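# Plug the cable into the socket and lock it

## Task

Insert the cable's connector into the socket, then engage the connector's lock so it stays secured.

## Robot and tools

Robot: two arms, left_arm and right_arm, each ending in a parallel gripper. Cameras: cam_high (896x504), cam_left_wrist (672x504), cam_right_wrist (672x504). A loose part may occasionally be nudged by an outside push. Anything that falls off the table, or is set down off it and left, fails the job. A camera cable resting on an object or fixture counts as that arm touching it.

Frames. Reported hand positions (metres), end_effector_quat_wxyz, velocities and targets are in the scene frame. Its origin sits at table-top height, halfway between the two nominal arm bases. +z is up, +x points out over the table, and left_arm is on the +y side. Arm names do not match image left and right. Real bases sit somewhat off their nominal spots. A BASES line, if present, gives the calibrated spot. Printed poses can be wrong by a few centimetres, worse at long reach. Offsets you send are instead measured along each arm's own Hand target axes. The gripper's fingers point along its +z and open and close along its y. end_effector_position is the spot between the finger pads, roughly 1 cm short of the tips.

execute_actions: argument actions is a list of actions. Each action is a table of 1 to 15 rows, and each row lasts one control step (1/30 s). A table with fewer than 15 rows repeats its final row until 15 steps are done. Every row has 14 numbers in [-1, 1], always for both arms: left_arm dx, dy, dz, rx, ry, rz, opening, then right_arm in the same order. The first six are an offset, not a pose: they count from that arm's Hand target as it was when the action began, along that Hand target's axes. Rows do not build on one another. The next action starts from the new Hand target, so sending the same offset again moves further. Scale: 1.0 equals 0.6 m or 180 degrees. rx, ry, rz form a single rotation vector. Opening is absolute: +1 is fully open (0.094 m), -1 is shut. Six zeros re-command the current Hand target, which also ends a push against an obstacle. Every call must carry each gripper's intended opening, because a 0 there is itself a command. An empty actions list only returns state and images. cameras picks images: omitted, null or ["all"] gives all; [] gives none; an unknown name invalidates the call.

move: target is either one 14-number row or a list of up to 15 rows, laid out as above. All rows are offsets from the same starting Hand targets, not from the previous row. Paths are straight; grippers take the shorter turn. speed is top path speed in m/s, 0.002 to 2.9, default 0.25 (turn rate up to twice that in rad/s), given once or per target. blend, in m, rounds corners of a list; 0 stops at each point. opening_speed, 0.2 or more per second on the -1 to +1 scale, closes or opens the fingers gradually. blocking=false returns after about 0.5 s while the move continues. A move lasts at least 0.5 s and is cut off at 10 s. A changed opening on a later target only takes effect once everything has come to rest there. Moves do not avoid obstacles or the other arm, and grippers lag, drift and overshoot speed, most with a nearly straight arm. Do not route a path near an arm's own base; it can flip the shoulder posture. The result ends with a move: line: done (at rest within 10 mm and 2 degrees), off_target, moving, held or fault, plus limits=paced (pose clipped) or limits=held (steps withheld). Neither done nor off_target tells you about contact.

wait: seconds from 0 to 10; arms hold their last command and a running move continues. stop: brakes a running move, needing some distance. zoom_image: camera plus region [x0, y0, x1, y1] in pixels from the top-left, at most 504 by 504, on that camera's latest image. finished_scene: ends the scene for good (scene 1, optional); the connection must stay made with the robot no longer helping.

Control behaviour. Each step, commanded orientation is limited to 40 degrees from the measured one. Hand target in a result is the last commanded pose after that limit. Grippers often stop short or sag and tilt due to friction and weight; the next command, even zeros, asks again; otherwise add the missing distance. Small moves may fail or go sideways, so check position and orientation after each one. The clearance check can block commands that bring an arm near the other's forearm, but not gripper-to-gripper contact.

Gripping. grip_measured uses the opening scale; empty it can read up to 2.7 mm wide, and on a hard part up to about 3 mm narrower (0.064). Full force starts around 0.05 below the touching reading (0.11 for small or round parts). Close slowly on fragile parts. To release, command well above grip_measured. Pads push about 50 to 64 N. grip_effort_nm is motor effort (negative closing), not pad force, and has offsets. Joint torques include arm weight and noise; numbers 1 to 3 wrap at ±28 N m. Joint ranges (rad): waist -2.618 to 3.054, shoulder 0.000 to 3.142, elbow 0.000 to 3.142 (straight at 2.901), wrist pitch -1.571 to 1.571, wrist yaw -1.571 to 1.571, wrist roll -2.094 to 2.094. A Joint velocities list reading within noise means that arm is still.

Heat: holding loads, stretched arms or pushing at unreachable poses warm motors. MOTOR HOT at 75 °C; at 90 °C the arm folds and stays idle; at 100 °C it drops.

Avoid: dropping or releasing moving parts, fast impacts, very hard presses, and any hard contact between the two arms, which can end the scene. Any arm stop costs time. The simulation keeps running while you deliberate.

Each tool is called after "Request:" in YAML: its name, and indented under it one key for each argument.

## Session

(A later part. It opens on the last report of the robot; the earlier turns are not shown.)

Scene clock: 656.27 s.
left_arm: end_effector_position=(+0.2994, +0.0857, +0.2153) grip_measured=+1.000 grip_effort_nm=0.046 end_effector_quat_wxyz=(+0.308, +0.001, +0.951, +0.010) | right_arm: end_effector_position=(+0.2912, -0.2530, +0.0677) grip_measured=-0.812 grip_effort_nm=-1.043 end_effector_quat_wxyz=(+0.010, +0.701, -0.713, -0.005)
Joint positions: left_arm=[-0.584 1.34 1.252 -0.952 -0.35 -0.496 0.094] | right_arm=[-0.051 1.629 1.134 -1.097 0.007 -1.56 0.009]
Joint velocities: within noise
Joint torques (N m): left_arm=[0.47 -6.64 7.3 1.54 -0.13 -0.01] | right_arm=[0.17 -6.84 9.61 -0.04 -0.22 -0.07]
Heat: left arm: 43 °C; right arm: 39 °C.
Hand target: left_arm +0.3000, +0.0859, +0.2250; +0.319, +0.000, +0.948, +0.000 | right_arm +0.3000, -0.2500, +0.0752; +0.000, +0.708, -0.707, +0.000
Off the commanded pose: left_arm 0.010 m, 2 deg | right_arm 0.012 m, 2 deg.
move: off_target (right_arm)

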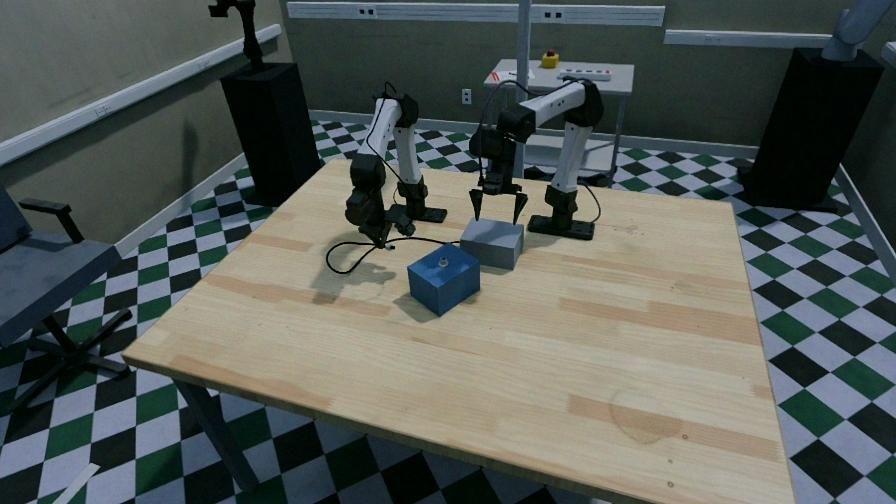

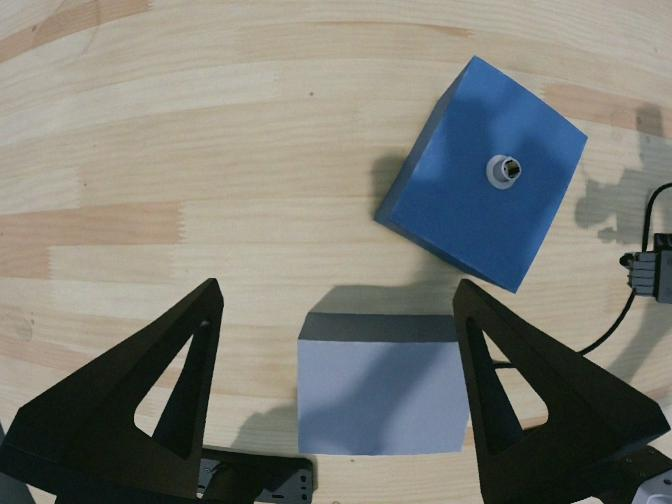

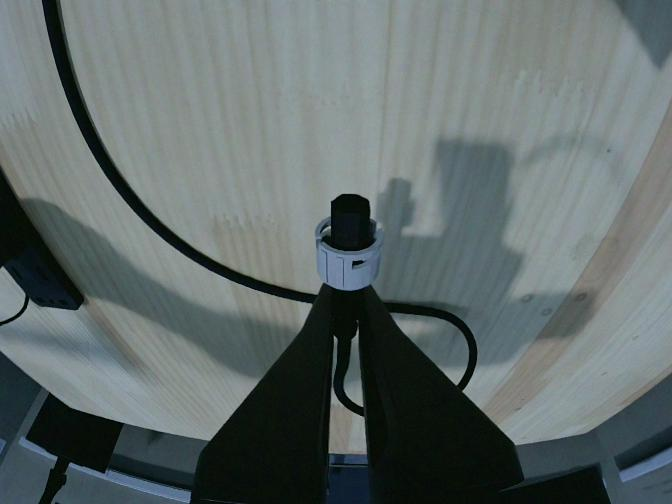

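Request:
zoom_image:
  camera: "cam_right_wrist"
  region: [325, 188, 375, 255]

Scaled by 7.522 from the camera's 672x504 image, which has a finer 960x720 frame.

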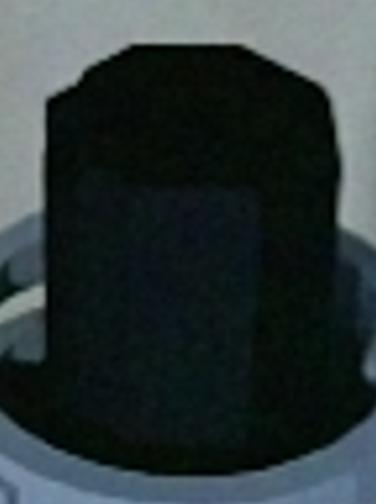

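Request:
move:
  target: [0,0,0,0,0,0,1, 0,0,0.1062,0,0,0,-0.9]
  speed: 0.08
  cameras: ["cam_right_wrist"]

Scene clock: 751.37 s.
left_arm: end_effector_position=(+0.2994, +0.0857, +0.2153) grip_measured=+1.000 grip_effort_nm=0.042 end_effector_quat_wxyz=(+0.308, +0.001, +0.951, +0.010) | right_arm: end_effector_position=(+0.2989, -0.2530, +0.0153) grip_measured=-0.812 grip_effort_nm=-1.048 end_effector_quat_wxyz=(+0.005, +0.702, -0.712, +0.000)
Joint positions: left_arm=[-0.584 1.34 1.252 -0.952 -0.35 -0.496 0.094] | right_arm=[-0.051 1.716 1.009 -0.87 0.007 -1.561 0.009]
Joint velocities: within noise
Joint torques (N m): left_arm=[0.44 -6.65 7.34 1.55 -0.14 0] | right_arm=[0.28 -7.38 4.7 0.39 -0.26 -0.09]
Heat: left arm: 43 °C; right arm: 44 °C.
Hand target: left_arm +0.3000, +0.0859, +0.2250; +0.319, +0.000, +0.948, +0.000 | right_arm +0.3000, -0.2499, +0.0116; +0.000, +0.708, -0.707, +0.000
Off the commanded pose: left_arm 0.010 m, 2 deg | right_arm 0.005 m, 1 deg.
move: done
Images, in order (width x height): cam_right_wrist 672x504.

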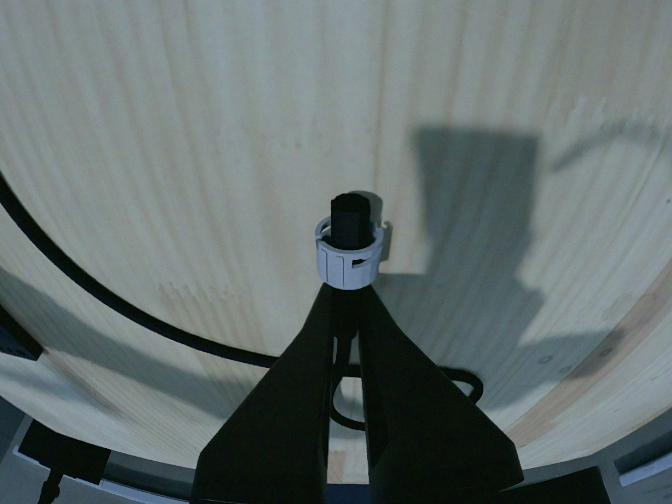

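Request:
move:
  target:
    - [0,0,0,0,0,0,1, 0,0,0,0,0,0,0.1]
    - [0,0,0,0,0,0,1, 0,0,-0.1,0,0,0,0.1]
  speed: [0.05,0.12]
  opening_speed: 1.0

Scene clock: 760.70 s.
left_arm: end_effector_position=(+0.2993, +0.0858, +0.2153) grip_measured=+1.000 grip_effort_nm=0.032 end_effector_quat_wxyz=(+0.308, +0.001, +0.951, +0.010) | right_arm: end_effector_position=(+0.2918, -0.2530, +0.0577) grip_measured=+0.098 grip_effort_nm=0.076 end_effector_quat_wxyz=(+0.018, +0.702, -0.712, -0.013)
Joint positions: left_arm=[-0.584 1.34 1.252 -0.953 -0.35 -0.496 0.094] | right_arm=[-0.051 1.661 1.127 -1.079 0.007 -1.561 0.052]
Joint velocities: within noise
Joint torques (N m): left_arm=[0.44 -6.63 7.34 1.53 -0.13 0] | right_arm=[0.28 -10.07 9.11 -0.09 -0.3 -0.11]
Heat: left arm: 43 °C; right arm: 43 °C.
Hand target: left_arm +0.2999, +0.0859, +0.2250; +0.319, +0.000, +0.948, +0.000 | right_arm +0.3001, -0.2500, +0.0717; +0.000, +0.707, -0.707, +0.000
Off the commanded pose: left_arm 0.010 m, 2 deg | right_arm 0.016 m, 3 deg.
move: off_target (right_arm)

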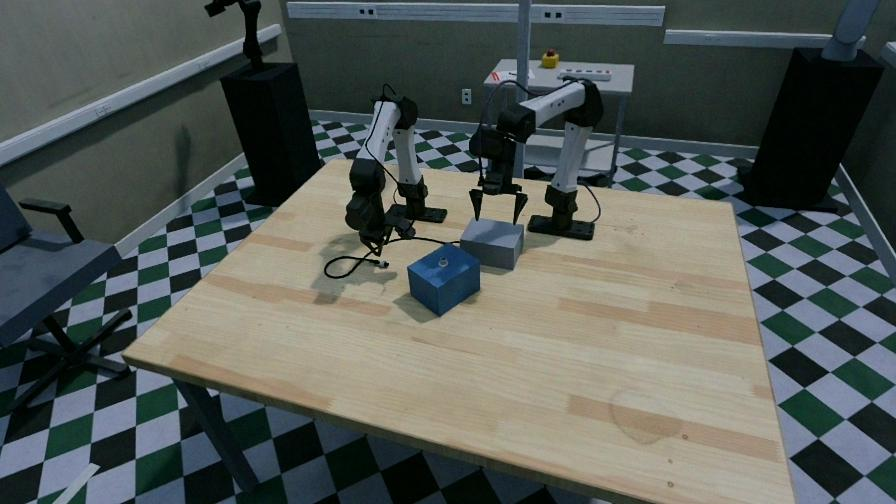

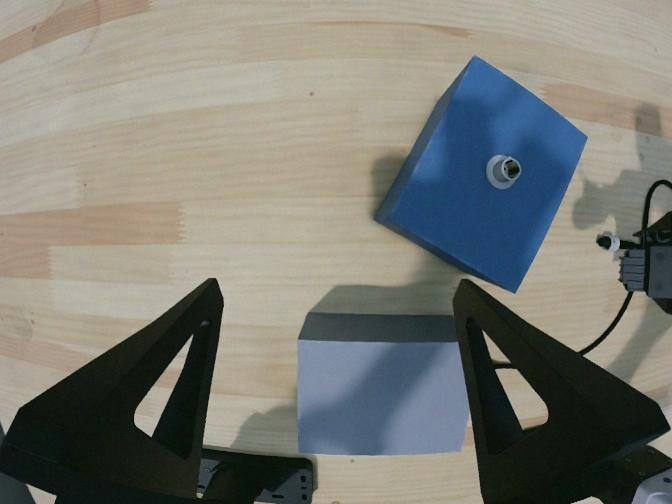

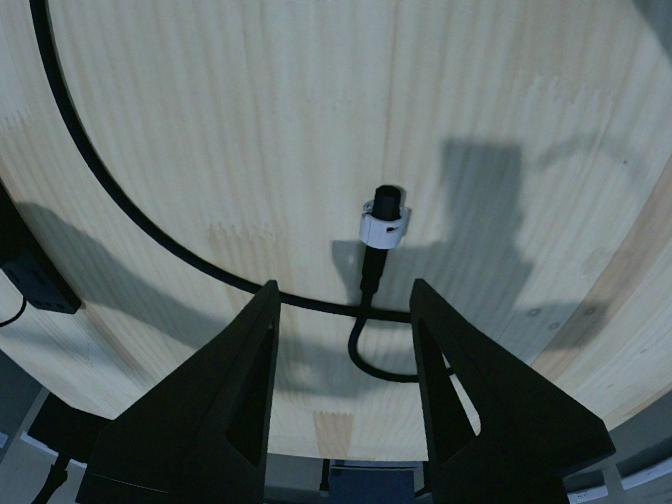

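Request:
zoom_image:
  camera: "cam_right_wrist"
  region: [320, 170, 440, 330]

Request:
zoom_image:
  camera: "cam_left_wrist"
  region: [572, 200, 672, 300]

Scaled by 3.150 from the camera's 672x504 image, which has a finer 960x720 frame.

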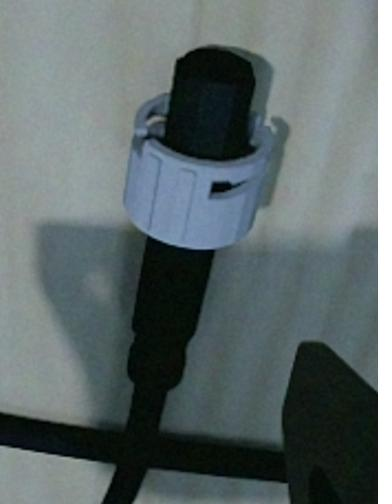

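Scaled by 5.040 from the camera's 672x504 image, which has a finer 960x720 frame.

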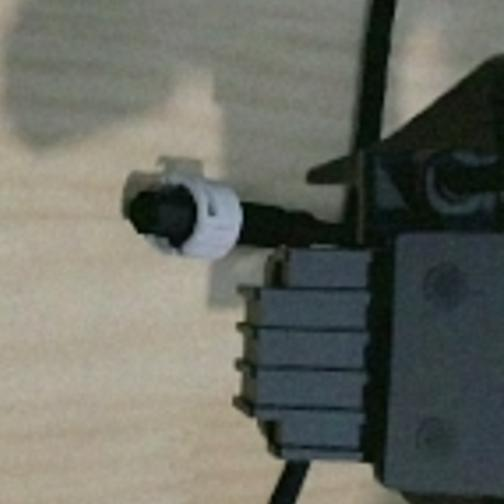

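Request:
move:
  target:
    - [0,0,0,0,0,0,1, 0.0333,0.0168,-0.0805,0,0,0.5,0.1]
    - [0,0,0,0,0,0,1, 0.0735,-0.0068,0.0198,0.2138,0.0065,-0.9649,0.1]
  speed: 0.3
  blend: [0.01,0]

Scene clock: 854.43 s.
left_arm: end_effector_position=(+0.2993, +0.0858, +0.2153) grip_measured=+1.000 grip_effort_nm=0.042 end_effector_quat_wxyz=(+0.308, +0.001, +0.951, +0.010) | right_arm: end_effector_position=(+0.3044, -0.2937, +0.0622) grip_measured=+0.098 grip_effort_nm=0.081 end_effector_quat_wxyz=(-0.147, +0.697, +0.685, +0.154)
Joint positions: left_arm=[-0.584 1.34 1.252 -0.953 -0.35 -0.496 0.094] | right_arm=[-0.428 1.797 1.238 -1.167 -0.401 1.173 0.052]
Joint velocities: within noise
Joint torques (N m): left_arm=[0.44 -6.63 7.36 1.56 -0.13 0] | right_arm=[-0.83 -8.61 4.78 0 -0.37 0.12]
Heat: left arm: 43 °C; right arm: 42 °C.
Hand target: left_arm +0.2999, +0.0859, +0.2250; +0.319, +0.000, +0.948, +0.000 | right_arm +0.3042, -0.2941, +0.0596; -0.149, +0.703, +0.678, +0.158
Off the commanded pose: left_arm 0.010 m, 2 deg | right_arm 0.003 m, 1 deg.
move: done

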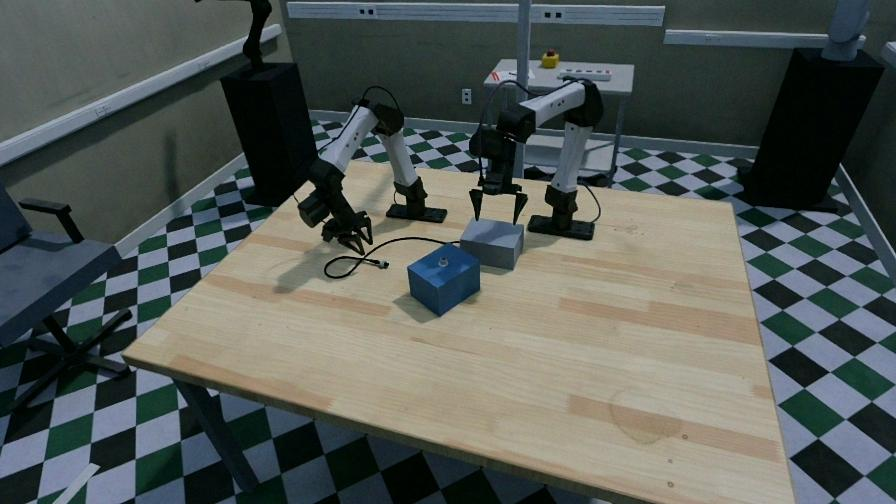

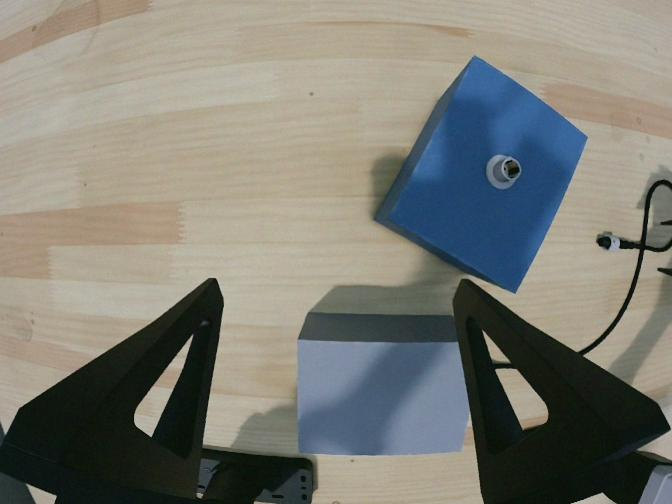

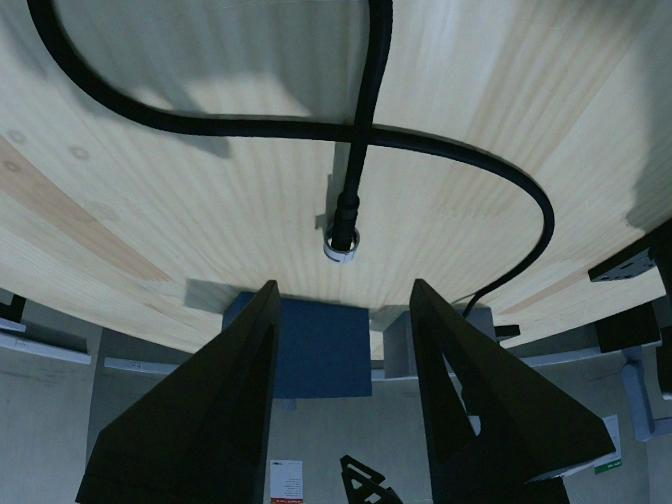

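Request:
zoom_image:
  camera: "cam_right_wrist"
  region: [290, 150, 400, 300]

Scaled by 3.360 from the camera's 672x504 image, which has a finer 960x720 frame.

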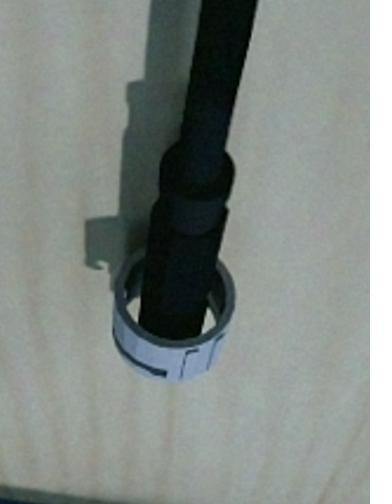

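Request:
move:
  target: [0,0,0,0,0,0,1, 0.0167,0,0.0667,-0.0079,0,0.0172,0.1]
  speed: 0.1
  cameras: ["cam_high","cam_right_wrist"]

Scene clock: 912.17 s.
left_arm: end_effector_position=(+0.2993, +0.0858, +0.2153) grip_measured=+1.000 grip_effort_nm=0.042 end_effector_quat_wxyz=(+0.308, +0.001, +0.951, +0.010) | right_arm: end_effector_position=(+0.3047, -0.2709, +0.0273) grip_measured=+0.098 grip_effort_nm=0.071 end_effector_quat_wxyz=(-0.146, +0.722, +0.658, +0.157)
Joint positions: left_arm=[-0.584 1.34 1.252 -0.953 -0.35 -0.496 0.094] | right_arm=[-0.362 1.797 1.089 -0.969 -0.421 1.323 0.052]
Joint velocities: within noise
Joint torques (N m): left_arm=[0.43 -6.64 7.36 1.55 -0.13 -0.01] | right_arm=[0.35 -9.4 4.42 0.08 -0.34 0.14]
Heat: left arm: 43 °C; right arm: 41 °C.
Hand target: left_arm +0.2999, +0.0859, +0.2250; +0.319, +0.000, +0.948, +0.000 | right_arm +0.3052, -0.2680, +0.0276; -0.144, +0.723, +0.656, +0.162
Off the commanded pose: left_arm 0.010 m, 2 deg | right_arm 0.003 m, 1 deg.
move: done
Images, in order (width x height): cam_high 896x504, cam_right_wrist 672x504.

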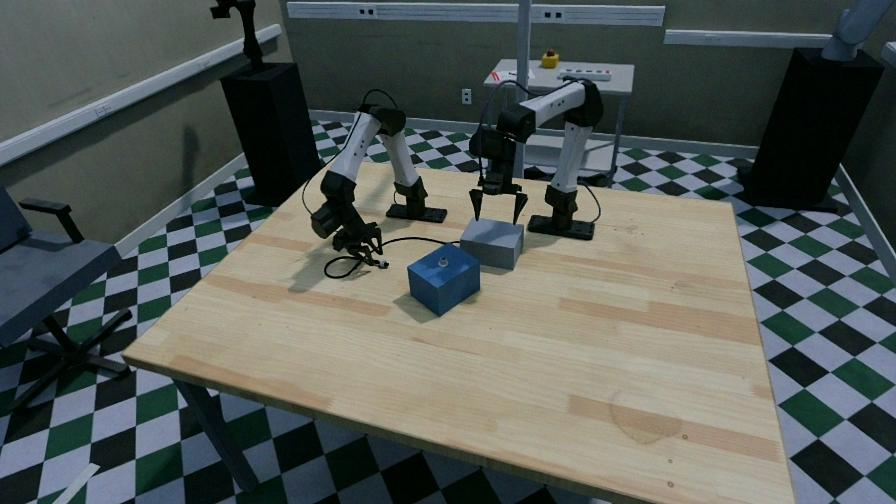

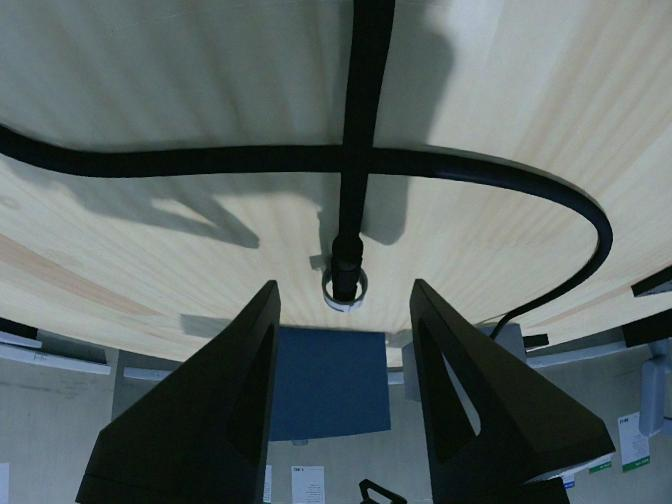

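Request:
zoom_image:
  camera: "cam_right_wrist"
  region: [265, 200, 430, 330]

Scaled by 3.055 from the camera's 672x504 image, which has a finer 960x720 frame.

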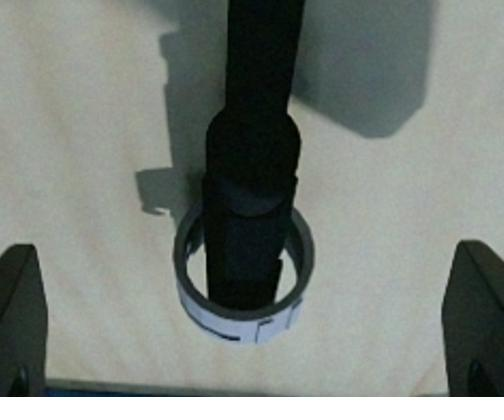

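Request:
move:
  target: [0,0,0,0,0,0,1, 0.0178,-0.0027,0.0327,0,0,0,0.1]
  speed: 0.06
  cameras: ["cam_right_wrist"]

Request:
zoom_image:
  camera: "cam_right_wrist"
  region: [265, 220, 430, 350]

Scene clock: 941.30 s.
left_arm: end_effector_position=(+0.2993, +0.0858, +0.2153) grip_measured=+1.000 grip_effort_nm=0.037 end_effector_quat_wxyz=(+0.308, +0.001, +0.951, +0.010) | right_arm: end_effector_position=(+0.3051, -0.2530, +0.0142) grip_measured=+0.098 grip_effort_nm=0.071 end_effector_quat_wxyz=(-0.145, +0.722, +0.658, +0.157)
Joint positions: left_arm=[-0.584 1.34 1.252 -0.953 -0.35 -0.496 0.094] | right_arm=[-0.303 1.797 1.031 -0.883 -0.425 1.388 0.052]
Joint velocities: within noise
Joint torques (N m): left_arm=[0.43 -6.58 7.39 1.55 -0.13 -0.01] | right_arm=[0.28 -9.26 4.25 0.13 -0.34 0.18]
Heat: left arm: 43 °C; right arm: 42 °C.
Hand target: left_arm +0.2999, +0.0859, +0.2250; +0.319, +0.000, +0.948, +0.000 | right_arm +0.3055, -0.2500, +0.0144; -0.144, +0.723, +0.656, +0.162
Off the commanded pose: left_arm 0.010 m, 2 deg | right_arm 0.003 m, 1 deg.
move: done
Images, in order (width x height): cam_right_wrist 672x504.

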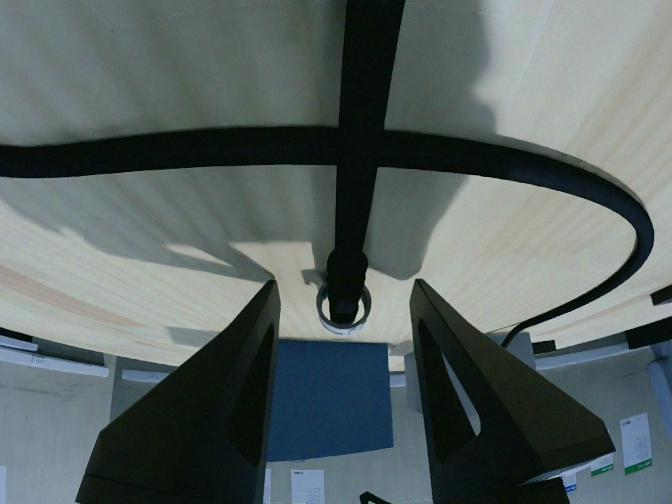

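Scaled by 3.055 from the camera's 672x504 image, which has a finer 960x720 frame.

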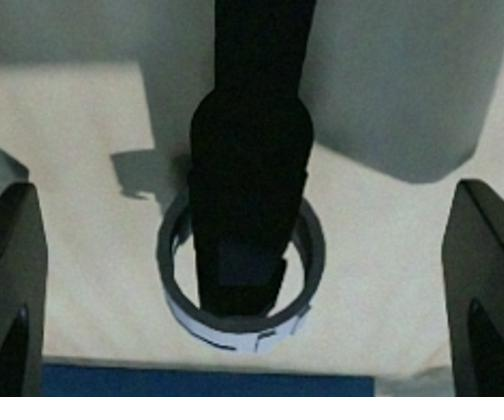

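Request:
move:
  target: [0,0,0,0,0,0,1, 0,0,0,0,0,0,-0.92]
  speed: 0.05
  opening_speed: 0.4
  cameras: ["cam_right_wrist"]

Request:
zoom_image:
  camera: "cam_right_wrist"
  region: [265, 220, 430, 350]

Scene clock: 954.70 s.
left_arm: end_effector_position=(+0.2993, +0.0858, +0.2153) grip_measured=+1.000 grip_effort_nm=0.042 end_effector_quat_wxyz=(+0.308, +0.001, +0.951, +0.010) | right_arm: end_effector_position=(+0.3056, -0.2531, +0.0142) grip_measured=-0.608 grip_effort_nm=-1.048 end_effector_quat_wxyz=(-0.145, +0.722, +0.658, +0.158)
Joint positions: left_arm=[-0.584 1.34 1.252 -0.953 -0.35 -0.496 0.094] | right_arm=[-0.303 1.797 1.031 -0.881 -0.425 1.39 0.018]
Joint velocities: within noise
Joint torques (N m): left_arm=[0.42 -6.63 7.35 1.55 -0.11 -0.01] | right_arm=[0.27 -9.28 4.57 0.1 -0.33 0.13]
Heat: left arm: 43 °C; right arm: 42 °C.
Hand target: left_arm +0.2999, +0.0859, +0.2250; +0.319, +0.000, +0.948, +0.000 | right_arm +0.3056, -0.2500, +0.0144; -0.144, +0.723, +0.656, +0.162
Off the commanded pose: left_arm 0.010 m, 2 deg | right_arm 0.003 m, 1 deg.
move: done
Images, in order (width x height): cam_right_wrist 672x504.

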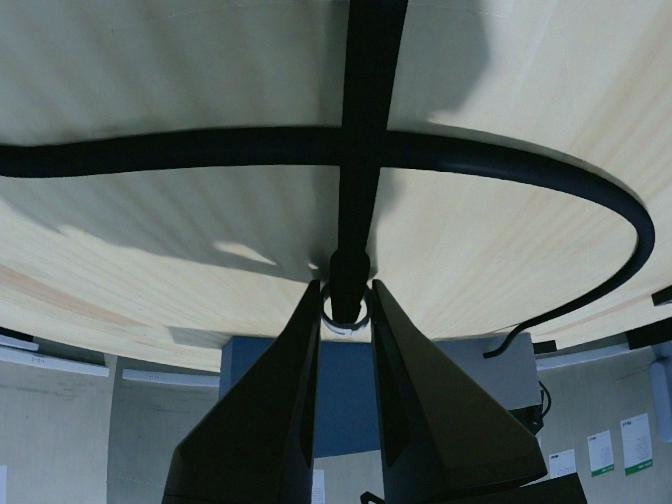

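Scaled by 3.055 from the camera's 672x504 image, which has a finer 960x720 frame.

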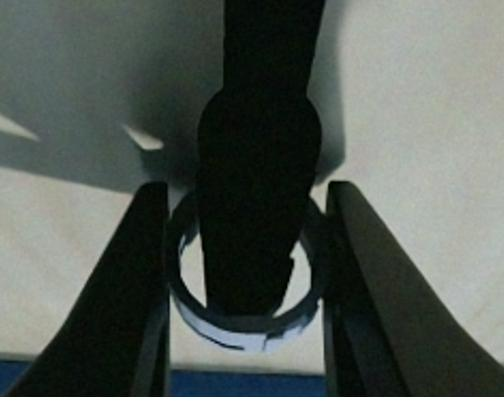

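Request:
move:
  target:
    - [0,0,0,0,0,0,1, 0,0,0,0,0,0,0.0]
    - [0,0,0,0,0,0,1, -0.0152,0.0015,-0.007,0,0,0,0.0]
  speed: [0.05,0.05]
  opening_speed: 1.0
  cameras: ["cam_right_wrist"]

Request:
zoom_image:
  camera: "cam_right_wrist"
  region: [265, 220, 430, 350]

Scene clock: 983.33 s.
left_arm: end_effector_position=(+0.2993, +0.0858, +0.2153) grip_measured=+1.000 grip_effort_nm=0.042 end_effector_quat_wxyz=(+0.308, +0.001, +0.951, +0.010) | right_arm: end_effector_position=(+0.3055, -0.2587, +0.0142) grip_measured=-0.002 grip_effort_nm=0.076 end_effector_quat_wxyz=(-0.142, +0.724, +0.656, +0.160)
Joint positions: left_arm=[-0.584 1.34 1.252 -0.953 -0.35 -0.496 0.094] | right_arm=[-0.323 1.797 1.031 -0.881 -0.425 1.375 0.047]
Joint velocities: within noise
Joint torques (N m): left_arm=[0.44 -6.6 7.31 1.55 -0.13 0] | right_arm=[-0.83 -8.06 5.9 -0.05 -0.31 -0.12]
Heat: left arm: 44 °C; right arm: 42 °C.
Hand target: left_arm +0.2999, +0.0859, +0.2250; +0.319, +0.000, +0.948, +0.000 | right_arm +0.3055, -0.2601, +0.0144; -0.144, +0.722, +0.656, +0.162
Off the commanded pose: left_arm 0.010 m, 2 deg | right_arm 0.001 m, 0 deg.
move: done
Images, in order (width x height): cam_right_wrist 672x504.

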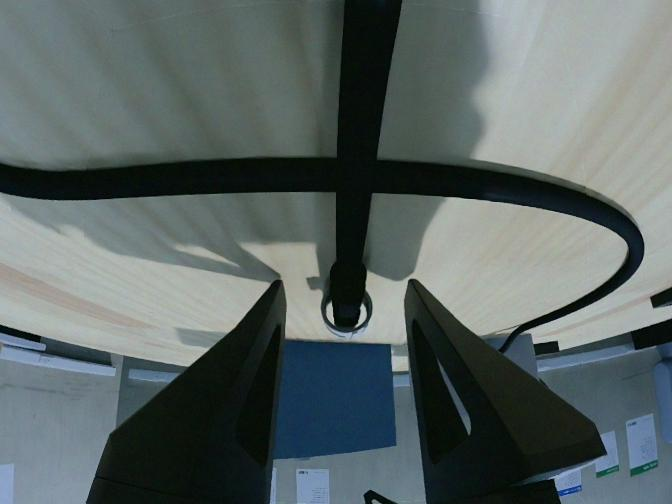

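Scaled by 3.055 from the camera's 672x504 image, which has a finer 960x720 frame.

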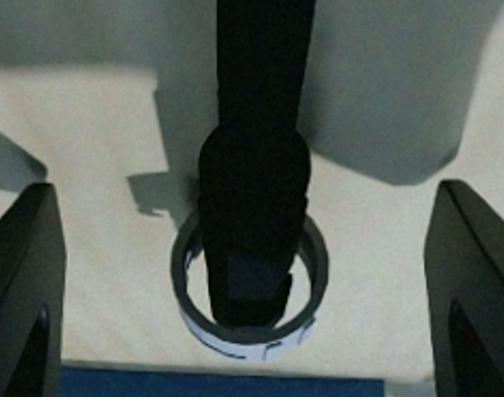

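Request:
move:
  target: [0,0,0,0,0,0,1, 0,0,0,0,0,0,-0.92]
  speed: 0.05
  opening_speed: 0.5
  cameras: ["cam_right_wrist"]

Request:
zoom_image:
  camera: "cam_right_wrist"
  region: [265, 220, 430, 350]

Scene clock: 997.17 s.
left_arm: end_effector_position=(+0.2993, +0.0858, +0.2153) grip_measured=+1.000 grip_effort_nm=0.046 end_effector_quat_wxyz=(+0.308, +0.001, +0.951, +0.010) | right_arm: end_effector_position=(+0.3055, -0.2587, +0.0142) grip_measured=-0.633 grip_effort_nm=-1.043 end_effector_quat_wxyz=(-0.142, +0.723, +0.657, +0.161)
Joint positions: left_arm=[-0.584 1.34 1.252 -0.953 -0.35 -0.496 0.094] | right_arm=[-0.323 1.797 1.031 -0.881 -0.425 1.373 0.017]
Joint velocities: within noise
Joint torques (N m): left_arm=[0.44 -6.64 7.3 1.54 -0.12 -0.01] | right_arm=[-0.84 -8.08 5.85 -0.08 -0.31 -0.06]
Heat: left arm: 44 °C; right arm: 41 °C.
Hand target: left_arm +0.2999, +0.0859, +0.2250; +0.319, +0.000, +0.948, +0.000 | right_arm +0.3055, -0.2601, +0.0144; -0.144, +0.723, +0.656, +0.162
Off the commanded pose: left_arm 0.010 m, 2 deg | right_arm 0.001 m, 0 deg.
move: done
Images, in order (width x height): cam_right_wrist 672x504.

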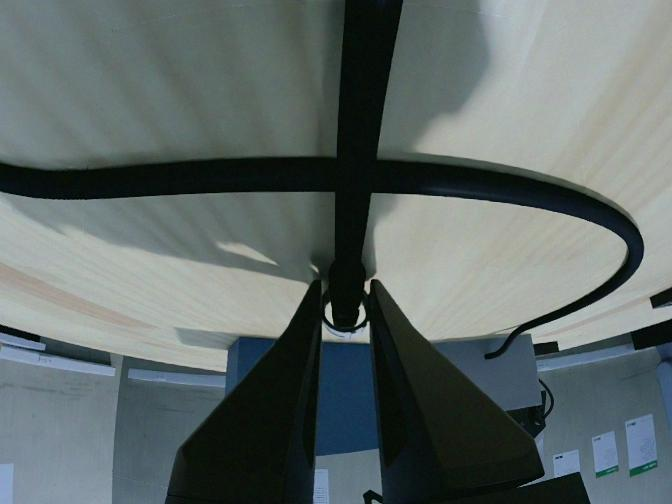

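Scaled by 3.055 from the camera's 672x504 image, which has a finer 960x720 frame.

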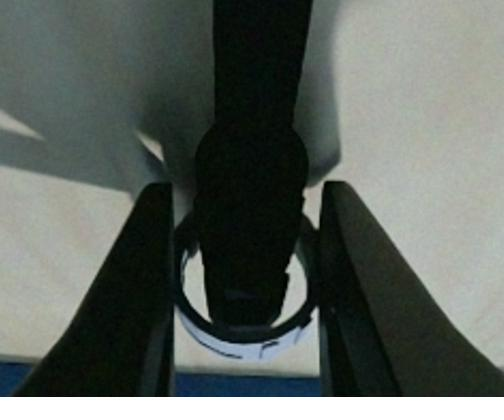

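Request:
move:
  target:
    - [0,0,0,0,0,0,1, 0,0,0,0,0,0,-0.2]
    - [0,0,0,0,0,0,1, -0.0092,0.0009,-0.0042,0,0,0,-0.2]
    - [0,0,0,0,0,0,1, -0.0092,0.0009,-0.0042,0,0,0,-0.92]
  speed: 0.05
  opening_speed: 0.6
  cameras: ["cam_right_wrist"]

Request:
zoom_image:
  camera: "cam_right_wrist"
  region: [265, 220, 430, 350]

Scene clock: 1014.07 s.
left_arm: end_effector_position=(+0.2993, +0.0858, +0.2153) grip_measured=+1.000 grip_effort_nm=0.037 end_effector_quat_wxyz=(+0.308, +0.001, +0.951, +0.010) | right_arm: end_effector_position=(+0.3036, -0.2638, +0.0125) grip_measured=-0.802 grip_effort_nm=-1.033 end_effector_quat_wxyz=(-0.143, +0.723, +0.656, +0.161)
Joint positions: left_arm=[-0.584 1.34 1.252 -0.953 -0.35 -0.496 0.094] | right_arm=[-0.342 1.804 1.031 -0.886 -0.425 1.351 0.009]
Joint velocities: within noise
Joint torques (N m): left_arm=[0.39 -6.64 7.31 1.54 -0.14 -0.01] | right_arm=[-1.03 -7.83 6.84 -0.16 -0.33 -0.08]
Heat: left arm: 44 °C; right arm: 41 °C.
Hand target: left_arm +0.2999, +0.0859, +0.2250; +0.319, +0.000, +0.948, +0.000 | right_arm +0.3054, -0.2662, +0.0143; -0.144, +0.723, +0.656, +0.162
Off the commanded pose: left_arm 0.010 m, 2 deg | right_arm 0.004 m, 0 deg.
move: done
Images, in order (width x height): cam_right_wrist 672x504.

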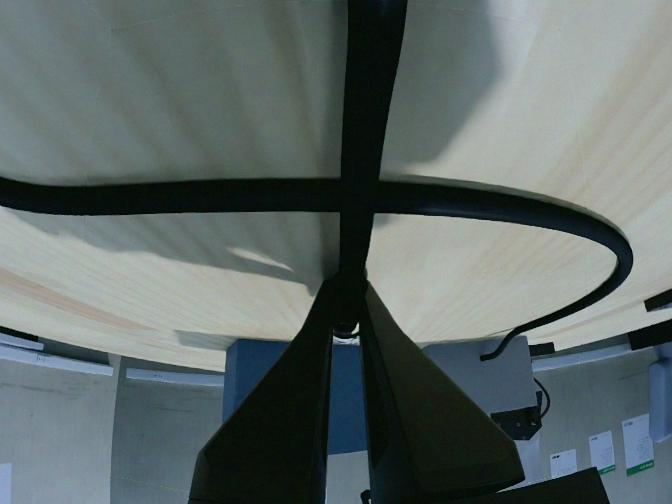

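Scaled by 3.055 from the camera's 672x504 image, which has a finer 960x720 frame.

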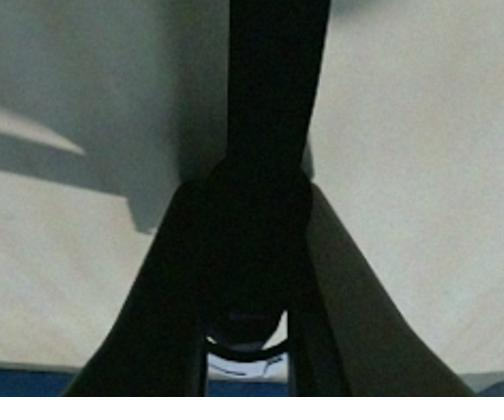

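Request:
move:
  target: [-0.0077,-0.374,0.0147,0.461,-0.2289,0.2289,1, 0.1778,-0.0037,-0.2592,0,0,0,-0.92]
  speed: 0.25

Scene clock: 1098.33 s.
left_arm: end_effector_position=(+0.3085, -0.1325, +0.2148) grip_measured=+1.000 grip_effort_nm=0.037 end_effector_quat_wxyz=(+0.494, +0.493, +0.515, -0.497) | right_arm: end_effector_position=(+0.3034, -0.2390, +0.1822) grip_measured=-0.802 grip_effort_nm=-1.048 end_effector_quat_wxyz=(-0.151, +0.728, +0.652, +0.152)
Joint positions: left_arm=[-0.518 1.834 0.919 0.881 1.023 0.004 0.094] | right_arm=[-0.256 1.663 1.565 -1.544 -0.426 1.454 0.009]
Joint velocities: within noise
Joint torques (N m): left_arm=[-0.95 -7.12 7.9 2.22 0.16 -0.11] | right_arm=[0.5 -10.85 9.54 -0.15 -0.37 0.12]
Heat: left arm: 44 °C; right arm: 40 °C.
Hand target: left_arm +0.3089, -0.1384, +0.2207; +0.500, +0.500, +0.500, -0.500 | right_arm +0.3053, -0.2353, +0.2004; -0.144, +0.723, +0.656, +0.162
Off the commanded pose: left_arm 0.009 m, 2 deg | right_arm 0.019 m, 2 deg.
joint sent to its limit (right arm) — joint 4 (wrist pitch), lower limit. The joint targets still meet the commanded pose.
move: off_target (right_arm)

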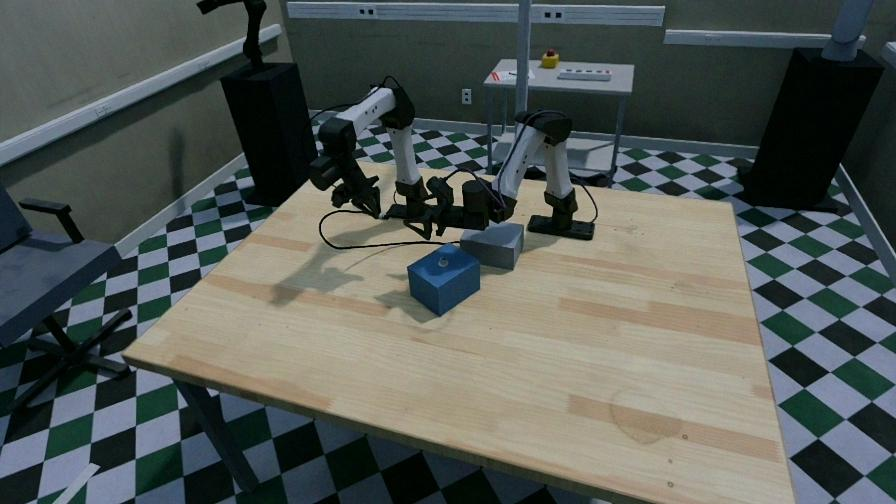

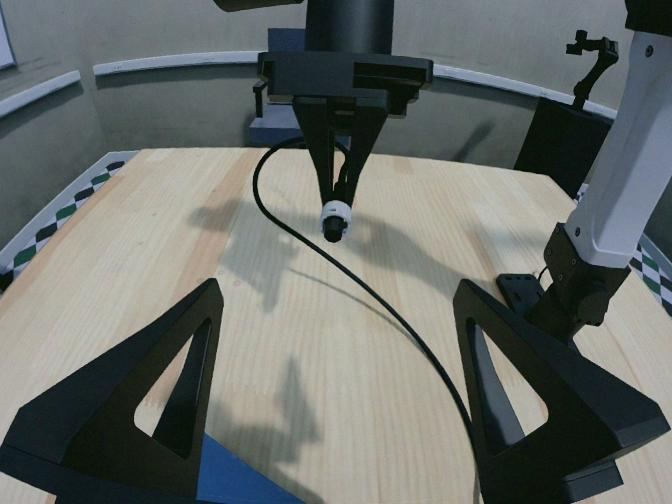

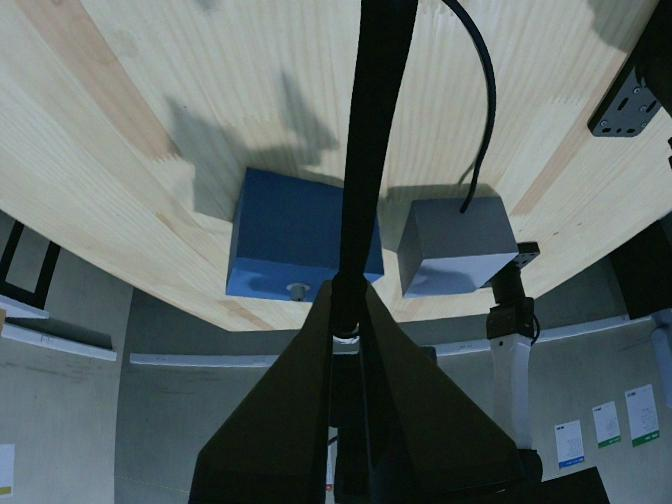

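Excellent view. Zooming in on the plug.

Request:
zoom_image:
  camera: "cam_left_wrist"
  region: [300, 185, 370, 255]

Request:
zoom_image:
  camera: "cam_left_wrist"
  region: [316, 198, 356, 246]

Scaled by 7.200 from the camera's 672x504 image, which has a finer 960x720 frame.

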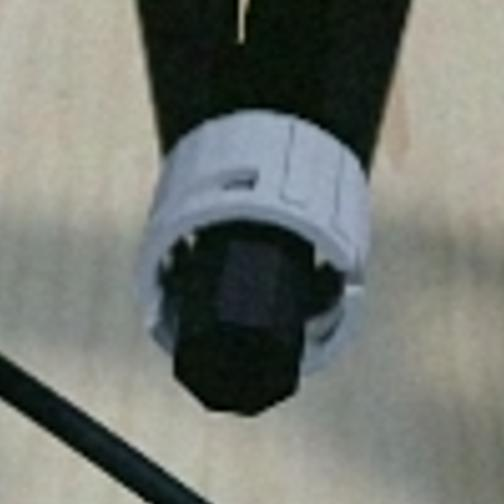

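Scaled by 10.500 from the camera's 672x504 image, which has a finer 960x720 frame.

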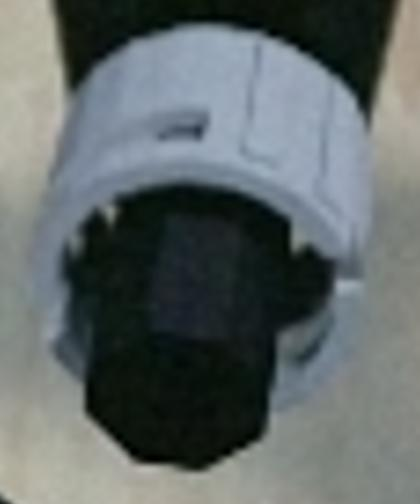

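Request:
move:
  target: [0.0497,0,0.0562,0,0,0,1, 0,0,0,0,0,0,-0.92]
  speed: 0.08
  cameras: ["cam_left_wrist"]

Request:
zoom_image:
  camera: "cam_left_wrist"
  region: [300, 180, 370, 250]

Scene clock: 1133.80 s.
left_arm: end_effector_position=(+0.3028, -0.1669, +0.1848) grip_measured=+1.000 grip_effort_nm=0.046 end_effector_quat_wxyz=(+0.486, +0.501, +0.509, -0.504) | right_arm: end_effector_position=(+0.3032, -0.2389, +0.1822) grip_measured=-0.802 grip_effort_nm=-1.038 end_effector_quat_wxyz=(-0.152, +0.728, +0.651, +0.151)
Joint positions: left_arm=[-0.598 1.97 0.96 0.975 0.972 0.003 0.094] | right_arm=[-0.256 1.663 1.565 -1.545 -0.426 1.455 0.009]
Joint velocities: within noise
Joint torques (N m): left_arm=[-0.53 -8.06 7.77 2.25 -0.07 -0.09] | right_arm=[0.51 -10.81 9.55 -0.13 -0.37 0.15]
Heat: left arm: 46 °C; right arm: 44 °C.
Hand target: left_arm +0.3089, -0.1722, +0.1911; +0.500, +0.500, +0.500, -0.500 | right_arm +0.3053, -0.2353, +0.2004; -0.144, +0.723, +0.656, +0.162
Off the commanded pose: left_arm 0.010 m, 2 deg | right_arm 0.019 m, 2 deg.
joint sent to its limit (right arm) — joint 4 (wrist pitch), lower limit. The joint targets still meet the commanded pose.
move: off_target (right_arm)
Images, in order (width x height): cam_left_wrist 672x504.

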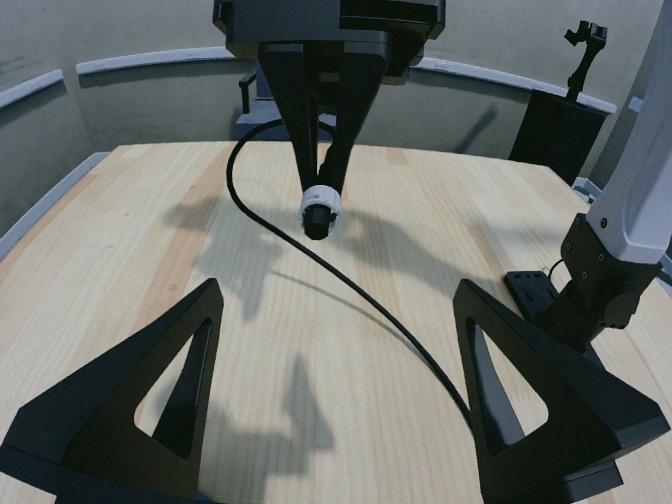

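Scaled by 7.200 from the camera's 672x504 image, which has a finer 960x720 frame.

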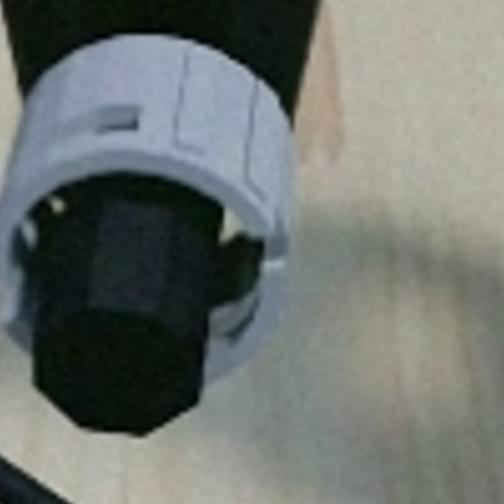

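Request:
zoom_image:
  camera: "cam_left_wrist"
  region: [298, 182, 346, 246]

Scaled by 7.875 from the camera's 672x504 image, which has a finer 960x720 frame.

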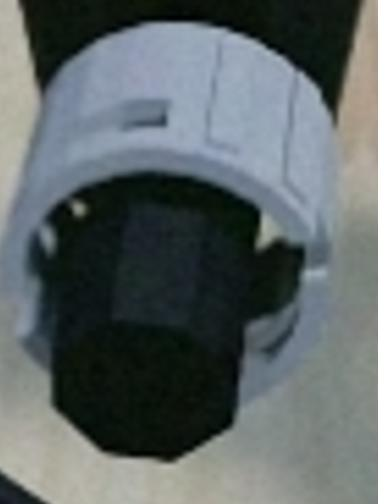

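Request:
move:
  target:
    - [0.0352,0.0502,-0.3115,-0.139,0,0,1, 0,0,0,0,0,0,-0.92]
    - [0.0352,0.0502,-0.3115,-0.139,0,0,1, 0.0583,0.0187,0.019,-0.198,0.0189,-0.4656,-0.92]
    - [0.0352,0.0502,-0.3115,-0.139,0,0,1, 0.239,0.0698,0.131,0.3802,-0.0363,0.8947,-0.92]
  speed: [0.25,0.3,0.3]
  blend: [0.0,0.01,0]

Scene clock: 1285.57 s.
left_arm: end_effector_position=(+0.3412, +0.0135, +0.1544) grip_measured=+1.000 grip_effort_nm=-0.017 end_effector_quat_wxyz=(+0.579, +0.372, +0.614, -0.385) | right_arm: end_effector_position=(+0.3573, -0.0804, +0.1788) grip_measured=-0.803 grip_effort_nm=-1.043 end_effector_quat_wxyz=(-0.399, +0.576, -0.583, -0.411)
Joint positions: left_arm=[-0.176 1.785 0.508 1.223 0.944 0.002 0.094] | right_arm=[-0.021 1.85 1.388 -1.066 -1.22 -1.506 0.009]
Joint velocities: within noise
Joint torques (N m): left_arm=[0.27 -10.02 4.16 2.27 0.13 -0.09] | right_arm=[0.2 -9.26 9.99 0.08 -0.8 -0.13]
Heat: left arm: 46 °C; right arm: 45 °C.
Hand target: left_arm +0.3390, +0.0147, +0.1698; +0.596, +0.380, +0.596, -0.380 | right_arm +0.3628, -0.0770, +0.1901; -0.413, +0.584, -0.567, -0.409
Off the commanded pose: left_arm 0.016 m, 3 deg | right_arm 0.013 m, 3 deg.
move: off_target (left_arm, right_arm)

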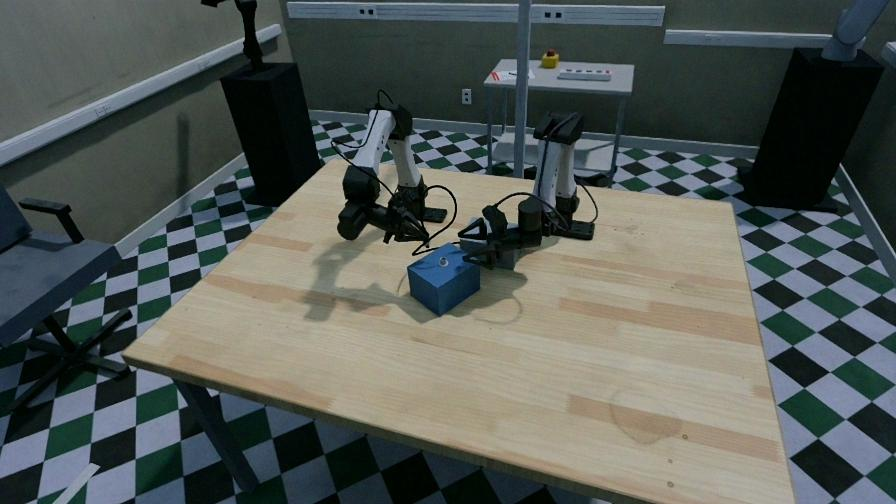

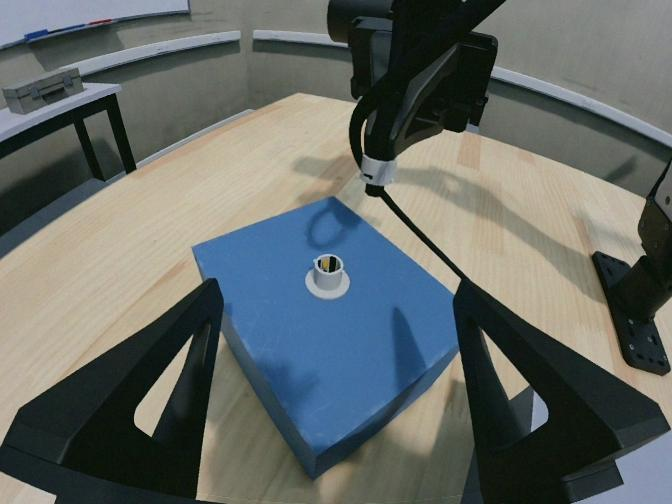

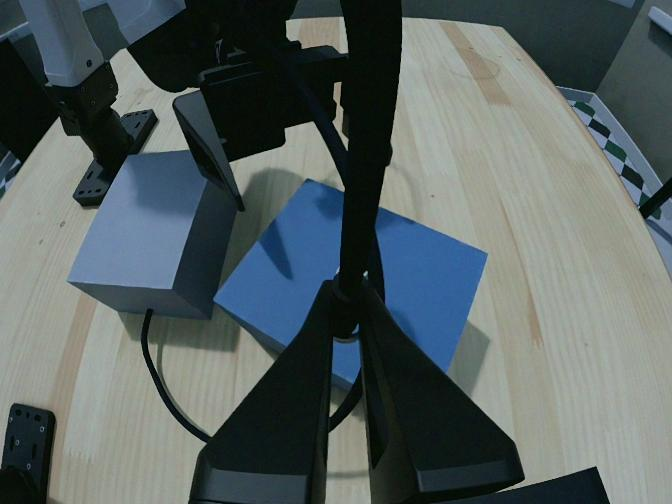

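Request:
zoom_image:
  camera: "cam_left_wrist"
  region: [330, 120, 430, 220]

Request:
zoom_image:
  camera: "cam_left_wrist"
  region: [295, 240, 365, 310]

Request:
zoom_image:
  camera: "cam_right_wrist"
  region: [300, 220, 400, 370]

Scaled by 5.040 from the camera's 672x504 image, which has a finer 960x720 frame.

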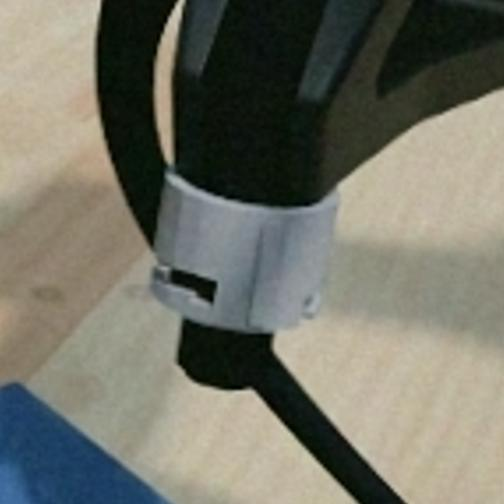

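Scaled by 7.200 from the camera's 672x504 image, which has a finer 960x720 frame.

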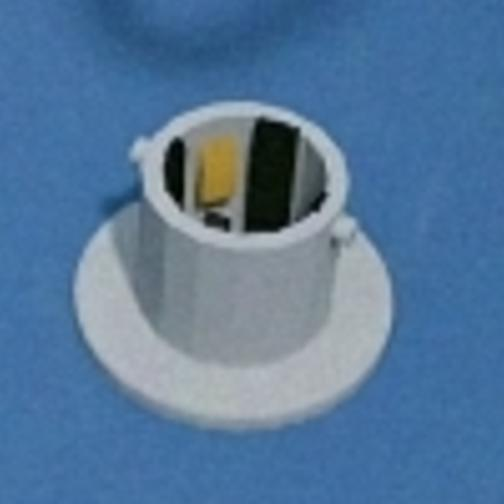

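Scaled by 3.360 from the camera's 672x504 image, which has a finer 960x720 frame.

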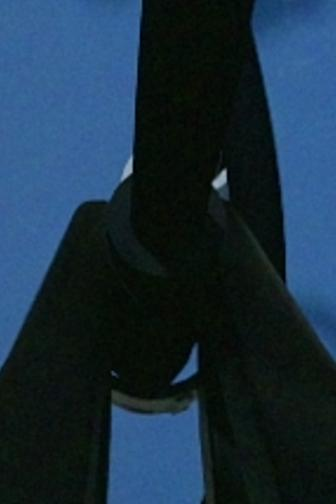

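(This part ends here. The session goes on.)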